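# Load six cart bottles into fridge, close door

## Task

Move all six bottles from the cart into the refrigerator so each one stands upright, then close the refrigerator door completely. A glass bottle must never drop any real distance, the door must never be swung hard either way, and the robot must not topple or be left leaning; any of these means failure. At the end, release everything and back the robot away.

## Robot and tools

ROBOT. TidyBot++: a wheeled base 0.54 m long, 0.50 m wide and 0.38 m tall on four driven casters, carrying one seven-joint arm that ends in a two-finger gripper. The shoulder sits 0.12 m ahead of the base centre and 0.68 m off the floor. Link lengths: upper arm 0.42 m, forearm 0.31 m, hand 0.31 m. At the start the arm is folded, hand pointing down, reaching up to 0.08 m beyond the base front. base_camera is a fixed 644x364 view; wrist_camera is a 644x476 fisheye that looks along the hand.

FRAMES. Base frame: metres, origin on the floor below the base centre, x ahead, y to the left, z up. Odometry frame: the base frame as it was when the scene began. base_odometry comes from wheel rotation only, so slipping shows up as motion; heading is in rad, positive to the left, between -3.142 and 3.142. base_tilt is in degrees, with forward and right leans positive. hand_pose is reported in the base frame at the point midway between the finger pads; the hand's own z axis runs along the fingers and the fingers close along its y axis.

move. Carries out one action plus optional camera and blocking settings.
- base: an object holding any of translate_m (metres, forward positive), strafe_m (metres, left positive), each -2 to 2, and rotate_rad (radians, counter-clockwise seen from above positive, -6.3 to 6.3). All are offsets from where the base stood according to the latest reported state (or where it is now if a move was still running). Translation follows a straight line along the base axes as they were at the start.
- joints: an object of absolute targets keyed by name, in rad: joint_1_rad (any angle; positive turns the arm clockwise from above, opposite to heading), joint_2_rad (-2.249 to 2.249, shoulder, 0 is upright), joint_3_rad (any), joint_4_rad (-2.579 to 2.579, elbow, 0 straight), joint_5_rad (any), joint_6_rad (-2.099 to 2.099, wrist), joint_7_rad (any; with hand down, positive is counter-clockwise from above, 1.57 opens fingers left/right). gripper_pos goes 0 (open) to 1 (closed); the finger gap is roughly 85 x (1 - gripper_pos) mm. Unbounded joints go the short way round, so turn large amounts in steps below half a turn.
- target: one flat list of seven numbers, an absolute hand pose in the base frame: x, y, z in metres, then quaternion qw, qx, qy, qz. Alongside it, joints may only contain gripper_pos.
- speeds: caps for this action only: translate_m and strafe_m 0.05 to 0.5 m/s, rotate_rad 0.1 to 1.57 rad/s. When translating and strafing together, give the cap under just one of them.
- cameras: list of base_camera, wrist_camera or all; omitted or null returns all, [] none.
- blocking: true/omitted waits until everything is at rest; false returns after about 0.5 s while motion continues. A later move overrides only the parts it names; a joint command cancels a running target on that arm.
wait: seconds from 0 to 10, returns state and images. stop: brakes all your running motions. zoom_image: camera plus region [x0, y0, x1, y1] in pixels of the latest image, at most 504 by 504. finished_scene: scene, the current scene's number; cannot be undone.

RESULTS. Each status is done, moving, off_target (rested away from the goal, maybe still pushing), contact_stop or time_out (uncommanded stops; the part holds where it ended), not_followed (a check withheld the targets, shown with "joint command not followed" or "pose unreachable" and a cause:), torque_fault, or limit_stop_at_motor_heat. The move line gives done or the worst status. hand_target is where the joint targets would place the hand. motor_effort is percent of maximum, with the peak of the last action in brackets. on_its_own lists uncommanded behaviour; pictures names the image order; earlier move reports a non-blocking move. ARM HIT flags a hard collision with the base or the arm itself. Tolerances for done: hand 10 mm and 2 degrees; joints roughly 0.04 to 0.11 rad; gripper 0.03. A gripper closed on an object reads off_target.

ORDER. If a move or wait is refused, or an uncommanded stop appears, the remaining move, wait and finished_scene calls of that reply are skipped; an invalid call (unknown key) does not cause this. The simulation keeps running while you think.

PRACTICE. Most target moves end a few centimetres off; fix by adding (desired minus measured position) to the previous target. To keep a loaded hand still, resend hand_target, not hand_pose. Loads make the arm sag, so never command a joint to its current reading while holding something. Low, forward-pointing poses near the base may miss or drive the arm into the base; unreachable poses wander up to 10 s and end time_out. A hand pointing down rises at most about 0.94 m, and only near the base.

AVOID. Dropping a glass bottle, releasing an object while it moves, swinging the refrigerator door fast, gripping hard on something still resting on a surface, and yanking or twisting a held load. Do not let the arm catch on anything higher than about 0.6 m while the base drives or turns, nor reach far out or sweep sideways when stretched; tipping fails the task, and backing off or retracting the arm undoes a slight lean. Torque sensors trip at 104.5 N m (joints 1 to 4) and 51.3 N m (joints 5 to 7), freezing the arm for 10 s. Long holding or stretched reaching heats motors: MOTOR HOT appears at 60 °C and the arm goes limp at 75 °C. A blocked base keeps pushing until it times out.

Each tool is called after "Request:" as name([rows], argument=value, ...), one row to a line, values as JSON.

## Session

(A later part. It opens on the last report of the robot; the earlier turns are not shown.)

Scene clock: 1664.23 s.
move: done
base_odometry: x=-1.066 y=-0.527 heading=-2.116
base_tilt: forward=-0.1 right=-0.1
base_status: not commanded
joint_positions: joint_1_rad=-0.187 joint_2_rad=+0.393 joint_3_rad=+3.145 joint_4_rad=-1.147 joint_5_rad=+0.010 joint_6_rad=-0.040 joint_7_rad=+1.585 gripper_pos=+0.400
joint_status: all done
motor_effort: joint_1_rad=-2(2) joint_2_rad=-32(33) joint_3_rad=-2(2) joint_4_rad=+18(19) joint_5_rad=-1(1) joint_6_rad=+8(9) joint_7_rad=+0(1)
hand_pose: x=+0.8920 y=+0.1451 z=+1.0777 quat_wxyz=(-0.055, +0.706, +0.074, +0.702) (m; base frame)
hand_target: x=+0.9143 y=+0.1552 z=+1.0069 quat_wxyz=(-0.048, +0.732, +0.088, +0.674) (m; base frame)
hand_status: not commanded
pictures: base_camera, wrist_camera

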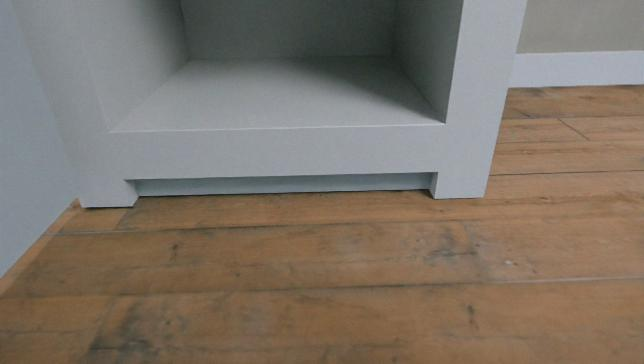

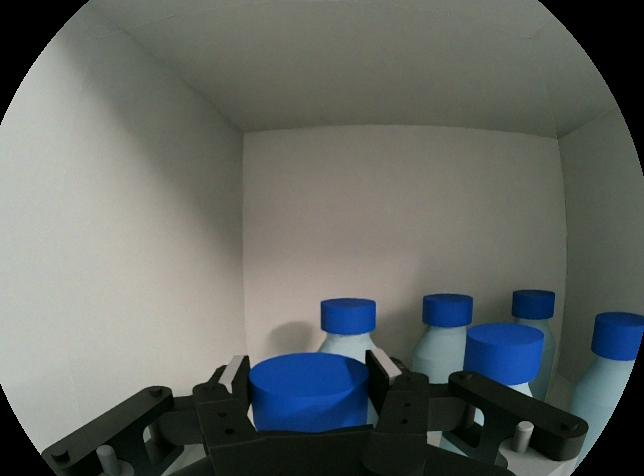

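Request:
move(joints={"gripper_pos": 0.2}, cameras=["wrist_camera"])

Request:
move(joints={"gripper_pos": 0.08}, cameras=["wrist_camera"])

Scene clock: 1680.20 s.
move: done
base_odometry: x=-1.066 y=-0.527 heading=-2.116
base_tilt: forward=-0.1 right=-0.1
base_status: not commanded
joint_positions: joint_1_rad=-0.187 joint_2_rad=+0.405 joint_3_rad=+3.145 joint_4_rad=-1.155 joint_5_rad=+0.010 joint_6_rad=-0.040 joint_7_rad=+1.585 gripper_pos=+0.200
joint_status: all done
motor_effort: joint_1_rad=-1(2) joint_2_rad=-34(35) joint_3_rad=-1(2) joint_4_rad=+20(20) joint_5_rad=-1(1) joint_6_rad=+9(10) joint_7_rad=+0(0)
hand_pose: x=+0.8967 y=+0.1460 z=+1.0625 quat_wxyz=(-0.055, +0.714, +0.075, +0.694) (m; base frame)
hand_target: x=+0.9143 y=+0.1552 z=+1.0069 quat_wxyz=(-0.048, +0.732, +0.088, +0.674) (m; base frame)
hand_status: not commanded
pictures: wrist_camera

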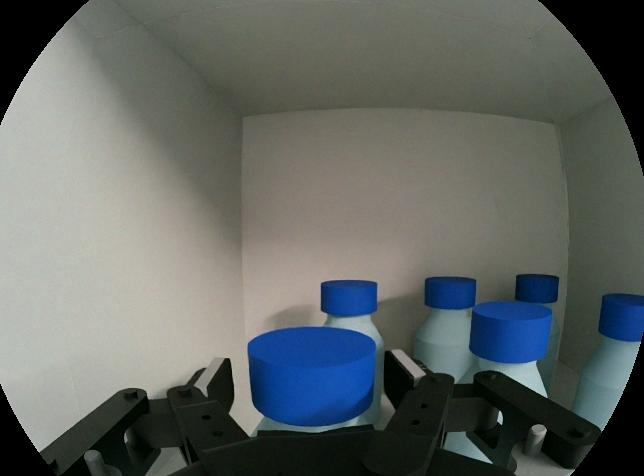

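Scene clock: 1680.73 s.
move: done
base_odometry: x=-1.066 y=-0.527 heading=-2.116
base_tilt: forward=-0.1 right=-0.1
base_status: not commanded
joint_positions: joint_1_rad=-0.187 joint_2_rad=+0.405 joint_3_rad=+3.145 joint_4_rad=-1.155 joint_5_rad=+0.010 joint_6_rad=-0.040 joint_7_rad=+1.585 gripper_pos=+0.080
joint_status: all done
motor_effort: joint_1_rad=-1(1) joint_2_rad=-34(35) joint_3_rad=-1(1) joint_4_rad=+20(20) joint_5_rad=-1(1) joint_6_rad=+10(10) joint_7_rad=+0(0)
hand_pose: x=+0.8967 y=+0.1460 z=+1.0625 quat_wxyz=(-0.055, +0.714, +0.075, +0.694) (m; base frame)
hand_target: x=+0.9143 y=+0.1552 z=+1.0069 quat_wxyz=(-0.048, +0.732, +0.088, +0.674) (m; base frame)
hand_status: not commanded
pictures: wrist_camera

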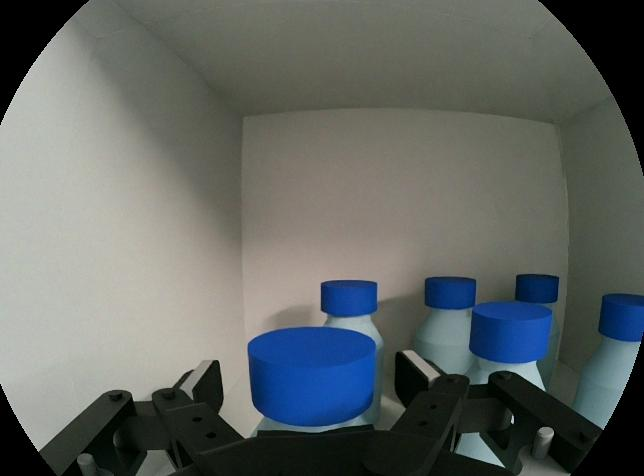

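Request:
move(base={"translate_m": -0.88}, speeds={"translate_m": 0.4}, joints={"joint_1_rad": -0.19, "joint_2_rad": -0.03, "joint_4_rad": -1.46, "joint_6_rad": -0.15})

Scene clock: 1704.83 s.
move: done
base_odometry: x=-0.609 y=+0.225 heading=-2.116
base_tilt: forward=-0.1 right=-0.1
base_status: done
joint_positions: joint_1_rad=-0.187 joint_2_rad=-0.026 joint_3_rad=+3.145 joint_4_rad=-1.425 joint_5_rad=+0.010 joint_6_rad=-0.108 joint_7_rad=+1.585 gripper_pos=+0.080
joint_status: all done
motor_effort: joint_1_rad=+0(3) joint_2_rad=-20(39) joint_3_rad=-1(2) joint_4_rad=+20(22) joint_5_rad=-1(1) joint_6_rad=+10(11) joint_7_rad=+0(0)
hand_pose: x=+0.7179 y=+0.1120 z=+1.1762 quat_wxyz=(-0.057, +0.681, +0.071, +0.727) (m; base frame)
hand_target: x=+0.7175 y=+0.1175 z=+1.1436 quat_wxyz=(-0.050, +0.705, +0.085, +0.702) (m; base frame)
hand_status: not commanded
pictures: base_camera, wrist_camera

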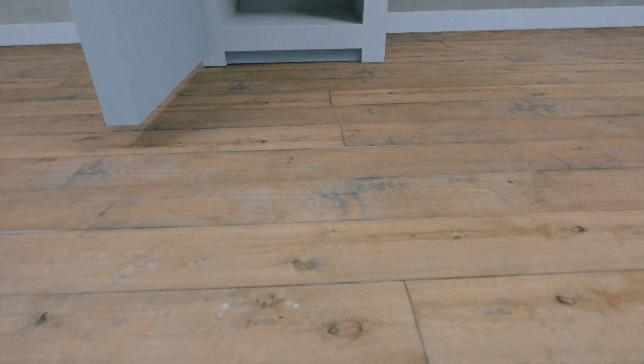

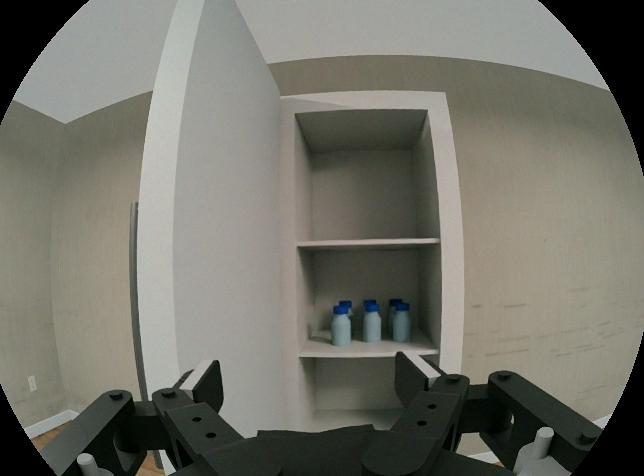

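Request:
zoom_image(camera="wrist_camera", region=[280, 240, 460, 370])

Request:
zoom_image(camera="base_camera", region=[70, 0, 430, 140])

Scaled by 2.800.

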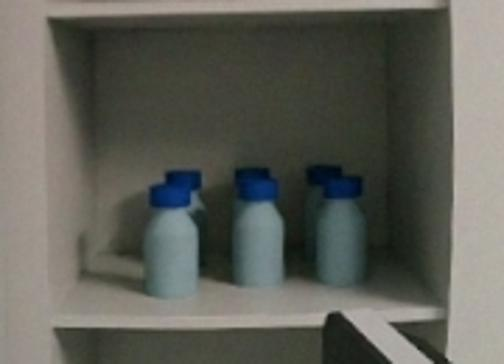

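Scaled by 1.400.

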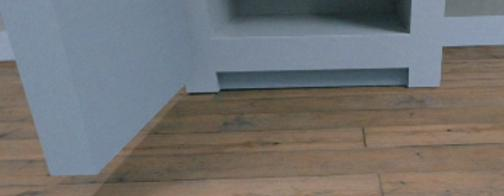

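Request:
move(joints={"joint_1_rad": -1.2, "joint_2_rad": 0.1, "joint_4_rad": -1.3, "joint_6_rad": -0.5, "gripper_pos": 1.0})

Scene clock: 1747.07 s.
move: done
base_odometry: x=-0.609 y=+0.225 heading=-2.116
base_tilt: forward=-0.2 right=-0.1
base_status: not commanded
joint_positions: joint_1_rad=-1.190 joint_2_rad=+0.053 joint_3_rad=+3.145 joint_4_rad=-1.321 joint_5_rad=+0.010 joint_6_rad=-0.454 joint_7_rad=+1.585 gripper_pos=+0.999
joint_status: all done
motor_effort: joint_1_rad=-1(2) joint_2_rad=-22(24) joint_3_rad=+0(2) joint_4_rad=+20(21) joint_5_rad=-1(1) joint_6_rad=+10(10) joint_7_rad=+0(1)
hand_pose: x=+0.3555 y=+0.5857 z=+1.0843 quat_wxyz=(-0.334, +0.652, +0.450, +0.511) (m; base frame)
hand_target: x=+0.3511 y=+0.6033 z=+1.0533 quat_wxyz=(-0.317, +0.659, +0.476, +0.488) (m; base frame)
hand_status: not commanded
pictures: base_camera, wrist_camera

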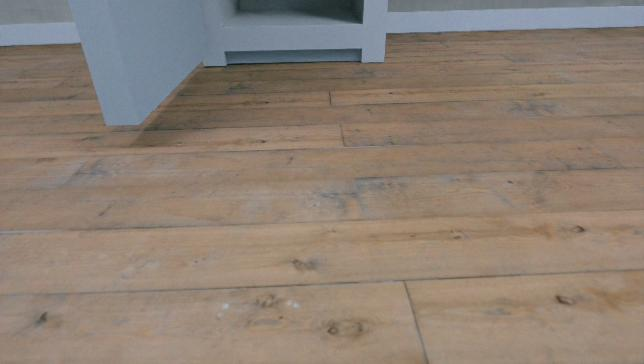

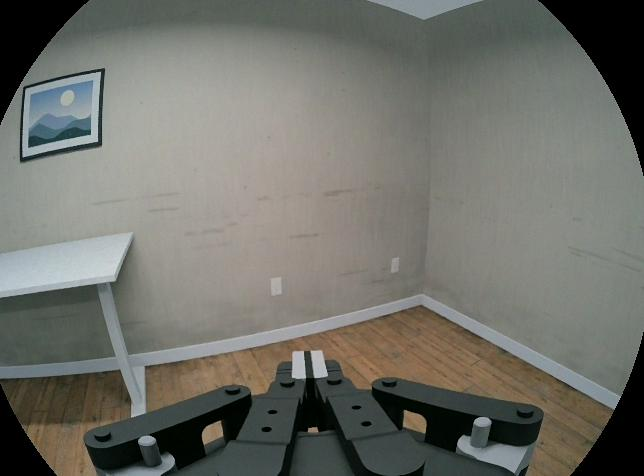

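Request:
move(base={"strafe_m": 0.57}, speeds={"strafe_m": 0.4}, joints={"joint_1_rad": 0.0, "joint_2_rad": 0.35, "joint_4_rad": -1.05, "joint_6_rad": -0.21})

Scene clock: 1760.67 s.
move: done
base_odometry: x=-0.122 y=-0.070 heading=-2.115
base_tilt: forward=-0.1 right=-0.1
base_status: done
joint_positions: joint_1_rad=-0.011 joint_2_rad=+0.294 joint_3_rad=+3.145 joint_4_rad=-1.071 joint_5_rad=+0.010 joint_6_rad=-0.259 joint_7_rad=+1.585 gripper_pos=+0.999
joint_status: all done
motor_effort: joint_1_rad=-1(3) joint_2_rad=-31(32) joint_3_rad=-1(2) joint_4_rad=+20(21) joint_5_rad=-1(1) joint_6_rad=+10(11) joint_7_rad=+0(1)
hand_pose: x=+0.8596 y=+0.0068 z=+1.1320 quat_wxyz=(+0.007, +0.726, +0.011, +0.688) (m; base frame)
hand_target: x=+0.8841 y=+0.0022 z=+1.1183 quat_wxyz=(+0.016, +0.721, +0.018, +0.693) (m; base frame)
hand_status: not commanded
pictures: base_camera, wrist_camera

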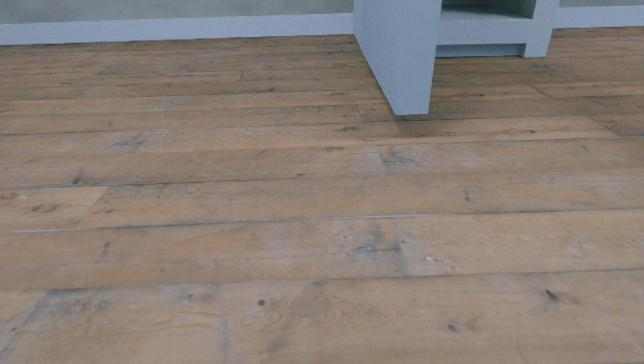

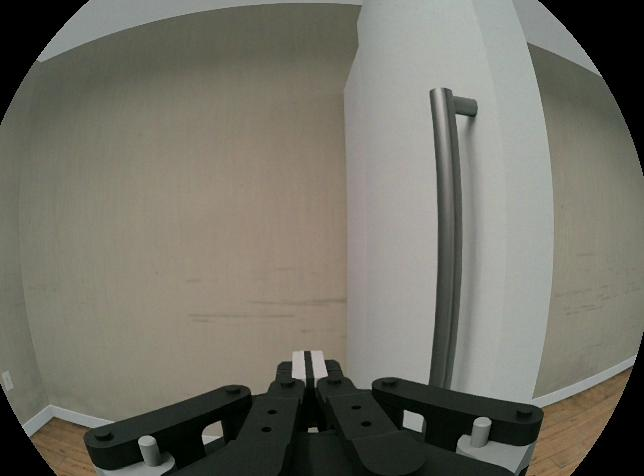

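Request:
zoom_image(camera="base_camera", region=[320, 0, 600, 130])

Scaled by 1.800.

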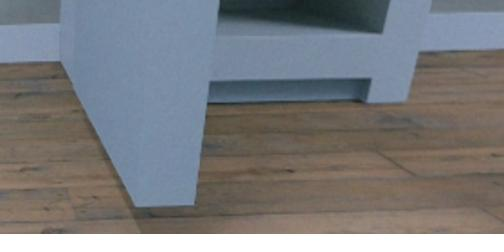

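Request:
move(base={"translate_m": 0.36}, speeds={"translate_m": 0.25})

Scene clock: 1794.10 s.
move: done
base_odometry: x=-0.308 y=-0.378 heading=-2.115
base_tilt: forward=-0.1 right=-0.1
base_status: done
joint_positions: joint_1_rad=-0.010 joint_2_rad=+0.310 joint_3_rad=+3.145 joint_4_rad=-1.067 joint_5_rad=+0.010 joint_6_rad=-0.255 joint_7_rad=+1.585 gripper_pos=+0.999
joint_status: not commanded
motor_effort: joint_1_rad=+0(2) joint_2_rad=-31(34) joint_3_rad=-1(1) joint_4_rad=+20(20) joint_5_rad=-1(1) joint_6_rad=+10(10) joint_7_rad=+0(0)
hand_pose: x=+0.8665 y=+0.0065 z=+1.1238 quat_wxyz=(+0.007, +0.728, +0.011, +0.685) (m; base frame)
hand_target: x=+0.8841 y=+0.0022 z=+1.1183 quat_wxyz=(+0.016, +0.721, +0.018, +0.693) (m; base frame)
hand_status: not commanded
pictures: base_camera, wrist_camera

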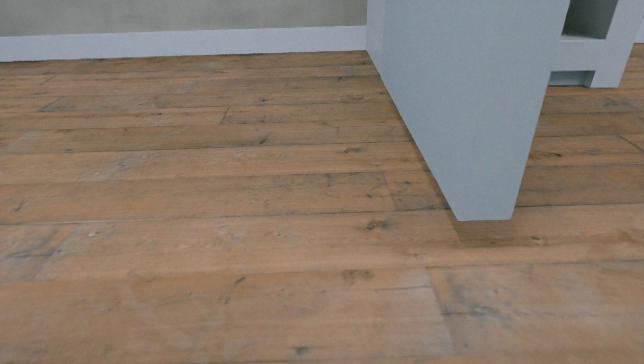

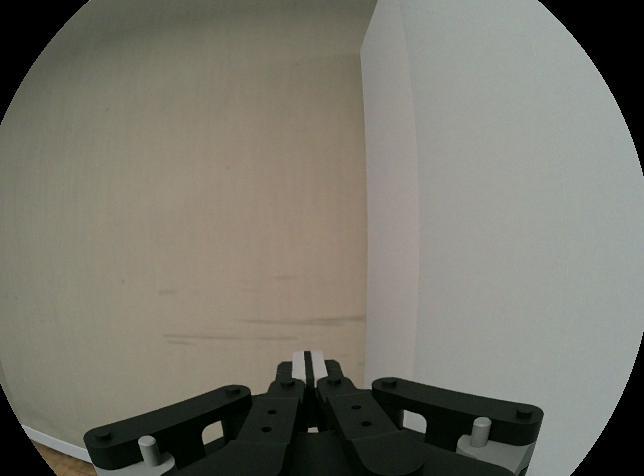

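Request:
move(base={"strafe_m": -0.15}, speeds={"strafe_m": 0.08})

Scene clock: 1802.40 s.
move: done
base_odometry: x=-0.436 y=-0.301 heading=-2.115
base_tilt: forward=-0.1 right=-0.1
base_status: done
joint_positions: joint_1_rad=+0.003 joint_2_rad=+0.310 joint_3_rad=+3.134 joint_4_rad=-1.067 joint_5_rad=+0.010 joint_6_rad=-0.255 joint_7_rad=+1.585 gripper_pos=+0.999
joint_status: not commanded
motor_effort: joint_1_rad=+0(9) joint_2_rad=-31(32) joint_3_rad=-1(6) joint_4_rad=+20(20) joint_5_rad=-1(1) joint_6_rad=+9(11) joint_7_rad=+0(1)
hand_pose: x=+0.8664 y=+0.0026 z=+1.1240 quat_wxyz=(+0.007, +0.728, +0.009, +0.685) (m; base frame)
hand_target: x=+0.8841 y=+0.0022 z=+1.1183 quat_wxyz=(+0.016, +0.721, +0.018, +0.693) (m; base frame)
hand_status: not commanded
pictures: base_camera, wrist_camera

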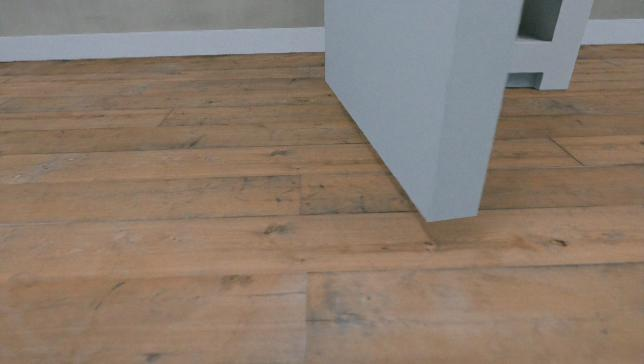

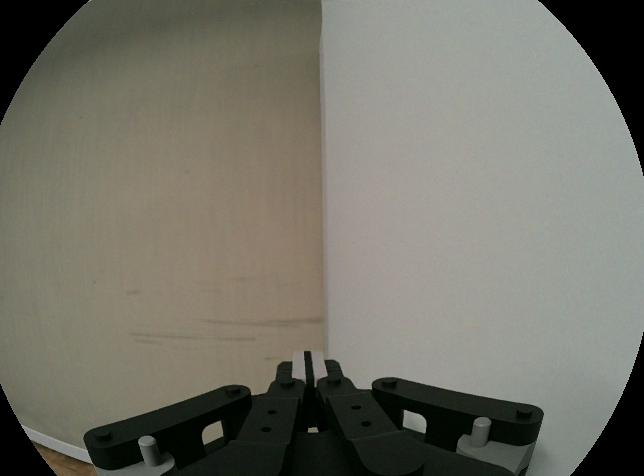

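Request:
move(base={"strafe_m": -0.12}, speeds={"strafe_m": 0.08})

Scene clock: 1810.17 s.
move: done
base_odometry: x=-0.539 y=-0.239 heading=-2.115
base_tilt: forward=-0.1 right=-0.1
base_status: done
joint_positions: joint_1_rad=+0.002 joint_2_rad=+0.310 joint_3_rad=+3.134 joint_4_rad=-1.067 joint_5_rad=+0.010 joint_6_rad=-0.255 joint_7_rad=+1.585 gripper_pos=+0.999
joint_status: not commanded
motor_effort: joint_1_rad=+0(3) joint_2_rad=-31(32) joint_3_rad=-1(2) joint_4_rad=+20(20) joint_5_rad=-1(1) joint_6_rad=+10(11) joint_7_rad=+0(1)
hand_pose: x=+0.8664 y=+0.0035 z=+1.1240 quat_wxyz=(+0.007, +0.728, +0.009, +0.685) (m; base frame)
hand_target: x=+0.8841 y=+0.0022 z=+1.1183 quat_wxyz=(+0.016, +0.721, +0.018, +0.693) (m; base frame)
hand_status: not commanded
pictures: base_camera, wrist_camera

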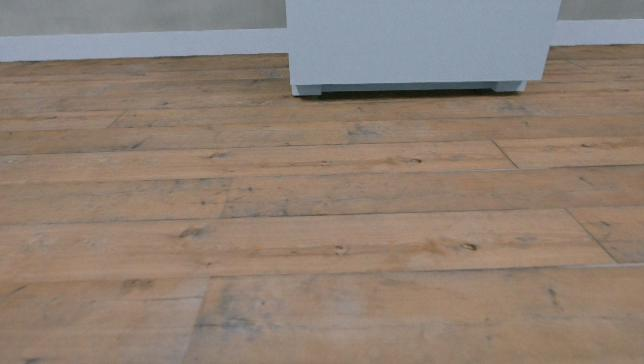

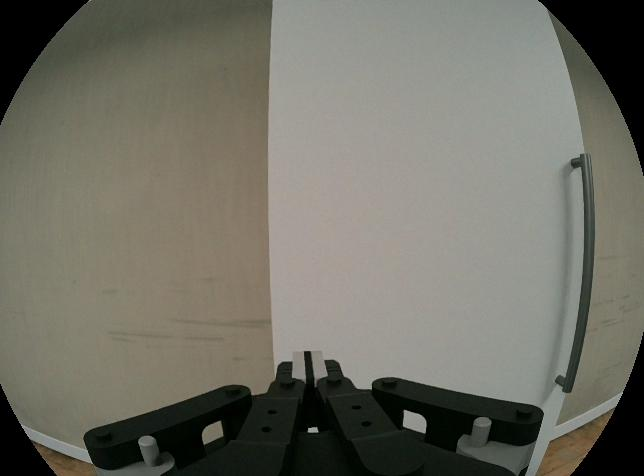

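Request:
zoom_image(camera="base_camera", region=[270, 50, 580, 120])

Request:
wait(seconds=1)

Scaled by 1.626.

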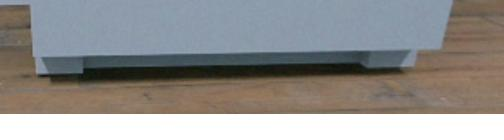

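Scene clock: 1817.43 s.
base_odometry: x=-0.539 y=-0.239 heading=-2.115
base_tilt: forward=-0.1 right=-0.1
base_status: done
joint_positions: joint_1_rad=+0.002 joint_2_rad=+0.310 joint_3_rad=+3.134 joint_4_rad=-1.067 joint_5_rad=+0.010 joint_6_rad=-0.255 joint_7_rad=+1.585 gripper_pos=+0.999
joint_status: not commanded
motor_effort: joint_1_rad=+0(3) joint_2_rad=-31(32) joint_3_rad=+0(2) joint_4_rad=+19(20) joint_5_rad=-1(1) joint_6_rad=+10(11) joint_7_rad=+0(1)
hand_pose: x=+0.8664 y=+0.0035 z=+1.1240 quat_wxyz=(+0.007, +0.728, +0.009, +0.685) (m; base frame)
hand_target: x=+0.8841 y=+0.0022 z=+1.1183 quat_wxyz=(+0.016, +0.721, +0.018, +0.693) (m; base frame)
hand_status: not commanded
wait: 1.00 s; at rest from the start
pictures: base_camera, wrist_camera

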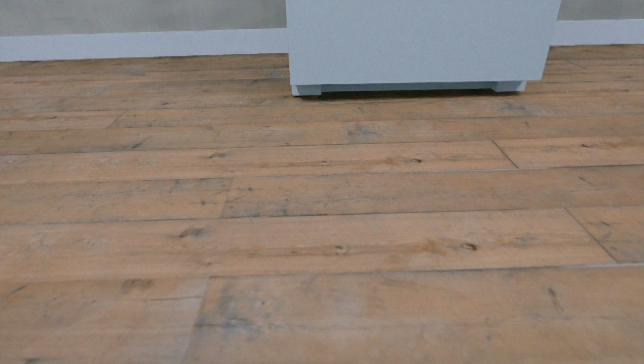

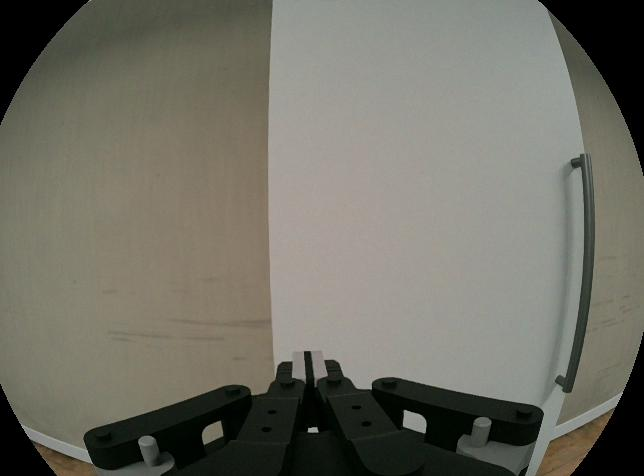

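Request:
move(base={"translate_m": 0.2, "strafe_m": -0.34}, speeds={"strafe_m": 0.25})

Scene clock: 1830.17 s.
move: done
base_odometry: x=-0.934 y=-0.234 heading=-2.115
base_tilt: forward=-0.1 right=-0.1
base_status: done
joint_positions: joint_1_rad=+0.001 joint_2_rad=+0.310 joint_3_rad=+3.134 joint_4_rad=-1.067 joint_5_rad=+0.010 joint_6_rad=-0.254 joint_7_rad=+1.585 gripper_pos=+0.999
joint_status: not commanded
motor_effort: joint_1_rad=+0(3) joint_2_rad=-31(33) joint_3_rad=-1(2) joint_4_rad=+20(20) joint_5_rad=-1(1) joint_6_rad=+9(10) joint_7_rad=+0(1)
hand_pose: x=+0.8665 y=+0.0040 z=+1.1243 quat_wxyz=(+0.006, +0.728, +0.009, +0.685) (m; base frame)
hand_target: x=+0.8841 y=+0.0022 z=+1.1183 quat_wxyz=(+0.016, +0.721, +0.018, +0.693) (m; base frame)
hand_status: not commanded
pictures: base_camera, wrist_camera

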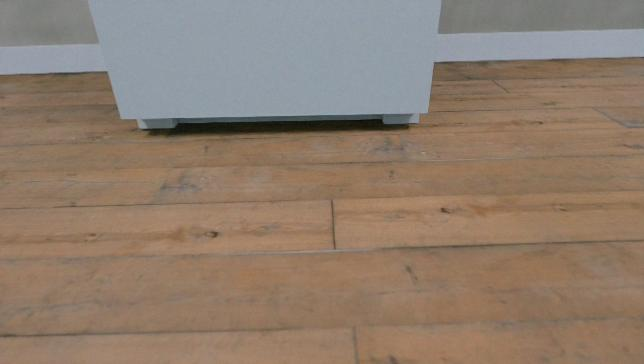

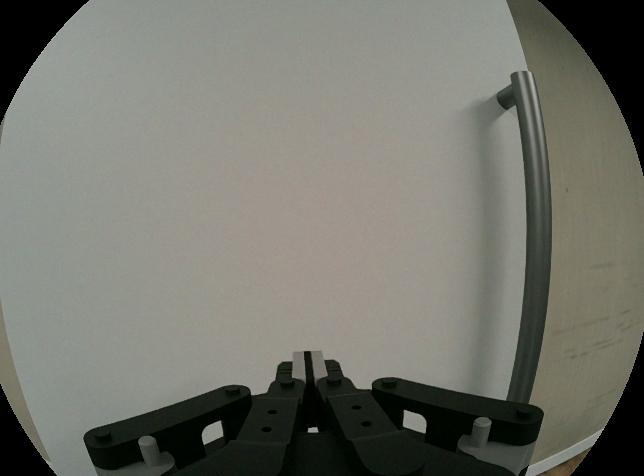

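Request:
zoom_image(camera="base_camera", region=[100, 80, 460, 150])

Scaled by 1.400.

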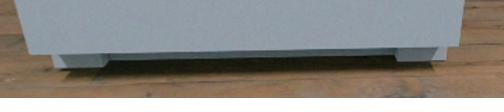

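Request:
move(base={"translate_m": 0.08}, speeds={"translate_m": 0.05}, cameras=["base_camera"])

Scene clock: 1851.67 s.
move: done
base_odometry: x=-0.975 y=-0.302 heading=-2.115
base_tilt: forward=-0.1 right=-0.1
base_status: done
joint_positions: joint_1_rad=+0.001 joint_2_rad=+0.311 joint_3_rad=+3.134 joint_4_rad=-1.066 joint_5_rad=+0.010 joint_6_rad=-0.254 joint_7_rad=+1.585 gripper_pos=+0.999
joint_status: not commanded
motor_effort: joint_1_rad=+0(1) joint_2_rad=-32(35) joint_3_rad=-1(1) joint_4_rad=+20(21) joint_5_rad=-1(1) joint_6_rad=+10(11) joint_7_rad=+0(1)
hand_pose: x=+0.8670 y=+0.0040 z=+1.1239 quat_wxyz=(+0.006, +0.728, +0.009, +0.685) (m; base frame)
hand_target: x=+0.8841 y=+0.0022 z=+1.1183 quat_wxyz=(+0.016, +0.721, +0.018, +0.693) (m; base frame)
hand_status: not commanded
pictures: base_camera

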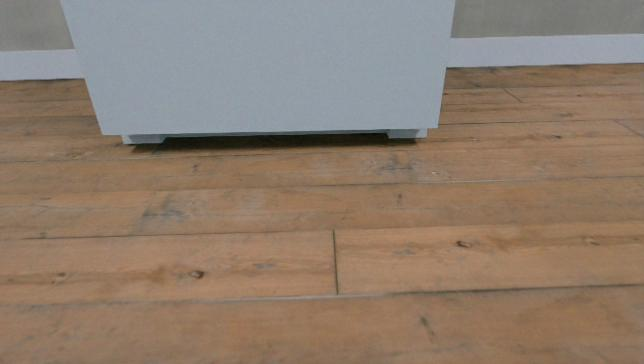

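Request:
move(base={"translate_m": 0.04}, speeds={"translate_m": 0.05}, cameras=["base_camera", "wrist_camera"])

Scene clock: 1856.03 s.
move: done
base_odometry: x=-0.996 y=-0.336 heading=-2.115
base_tilt: forward=-0.1 right=-0.1
base_status: done
joint_positions: joint_1_rad=+0.001 joint_2_rad=+0.304 joint_3_rad=+3.134 joint_4_rad=-1.068 joint_5_rad=+0.010 joint_6_rad=-0.264 joint_7_rad=+1.585 gripper_pos=+0.999
joint_status: not commanded
motor_effort: joint_1_rad=-1(2) joint_2_rad=-24(33) joint_3_rad=+0(2) joint_4_rad=+24(27) joint_5_rad=-1(2) joint_6_rad=+17(21) joint_7_rad=+0(0)
hand_pose: x=+0.8635 y=+0.0039 z=+1.1254 quat_wxyz=(+0.006, +0.730, +0.009, +0.684) (m; base frame)
hand_target: x=+0.8841 y=+0.0022 z=+1.1183 quat_wxyz=(+0.016, +0.721, +0.018, +0.693) (m; base frame)
hand_status: not commanded
pictures: base_camera, wrist_camera

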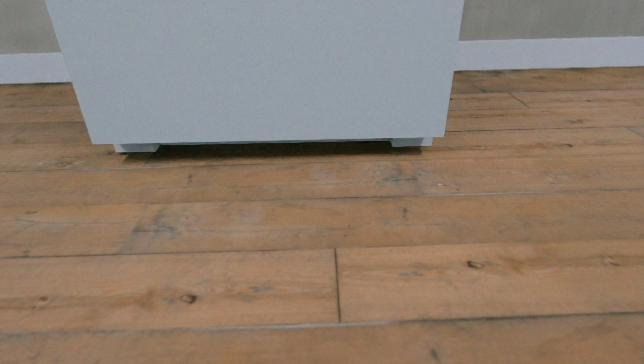

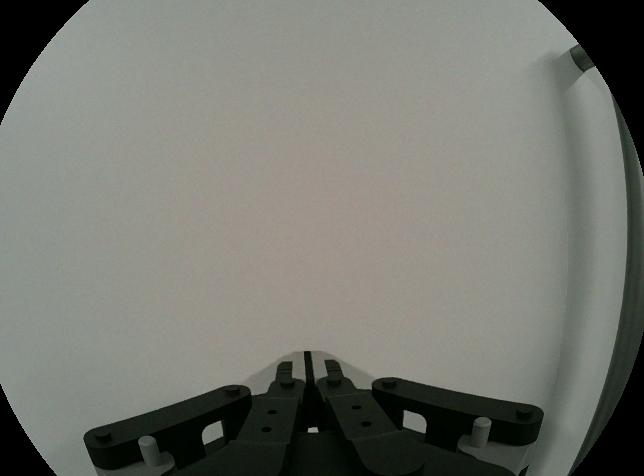

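Request:
move(base={"translate_m": 0.03}, speeds={"translate_m": 0.05}, cameras=["base_camera"])

Scene clock: 1861.67 s.
move: done
base_odometry: x=-1.011 y=-0.361 heading=-2.116
base_tilt: forward=-0.2 right=-0.1
base_status: done
joint_positions: joint_1_rad=+0.001 joint_2_rad=+0.242 joint_3_rad=+3.134 joint_4_rad=-1.103 joint_5_rad=+0.010 joint_6_rad=-0.337 joint_7_rad=+1.585 gripper_pos=+0.999
joint_status: not commanded
motor_effort: joint_1_rad=-2(3) joint_2_rad=-9(25) joint_3_rad=-2(2) joint_4_rad=+32(36) joint_5_rad=-1(2) joint_6_rad=+30(37) joint_7_rad=+0(1)
hand_pose: x=+0.8355 y=+0.0037 z=+1.1261 quat_wxyz=(+0.007, +0.745, +0.009, +0.667) (m; base frame)
hand_target: x=+0.8841 y=+0.0022 z=+1.1183 quat_wxyz=(+0.016, +0.721, +0.018, +0.693) (m; base frame)
hand_status: not commanded
pictures: base_camera

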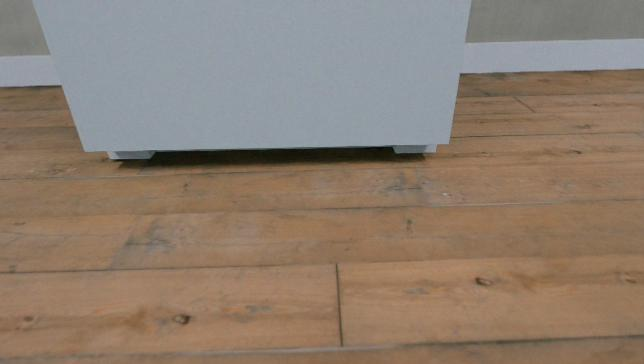

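Request:
move(base={"translate_m": -0.45}, speeds={"translate_m": 0.3})

Request:
zoom_image(camera="base_camera", region=[120, 40, 480, 140])

Scene clock: 1869.83 s.
move: done
base_odometry: x=-0.778 y=+0.024 heading=-2.116
base_tilt: forward=-0.1 right=-0.1
base_status: done
joint_positions: joint_1_rad=+0.000 joint_2_rad=+0.335 joint_3_rad=+3.134 joint_4_rad=-1.056 joint_5_rad=+0.010 joint_6_rad=-0.222 joint_7_rad=+1.585 gripper_pos=+0.999
joint_status: not commanded
motor_effort: joint_1_rad=+0(3) joint_2_rad=-32(38) joint_3_rad=-1(2) joint_4_rad=+20(31) joint_5_rad=-1(1) joint_6_rad=+9(30) joint_7_rad=+0(1)
hand_pose: x=+0.8776 y=+0.0044 z=+1.1222 quat_wxyz=(+0.006, +0.722, +0.010, +0.692) (m; base frame)
hand_target: x=+0.8841 y=+0.0022 z=+1.1183 quat_wxyz=(+0.016, +0.721, +0.018, +0.693) (m; base frame)
hand_status: not commanded
pictures: base_camera, wrist_camera

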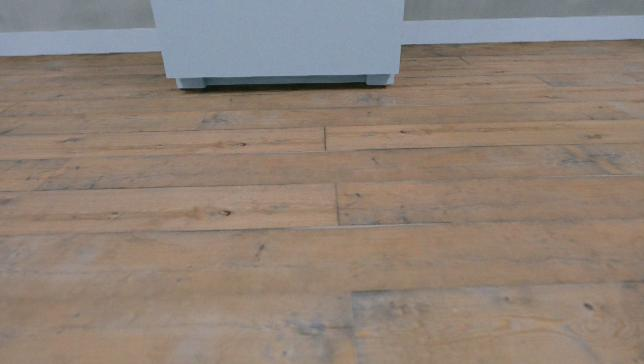

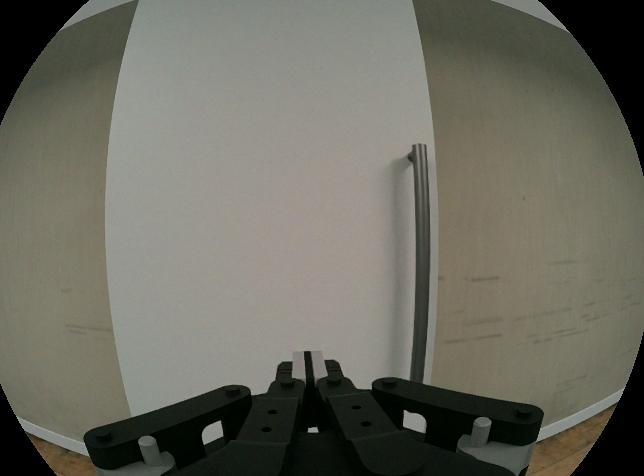

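Scaled by 1.400.

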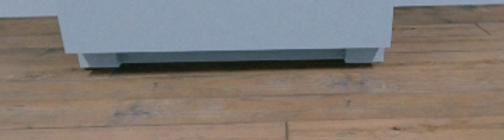

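Request:
finished_scene(scene=2)

The scene is finished: the task was done.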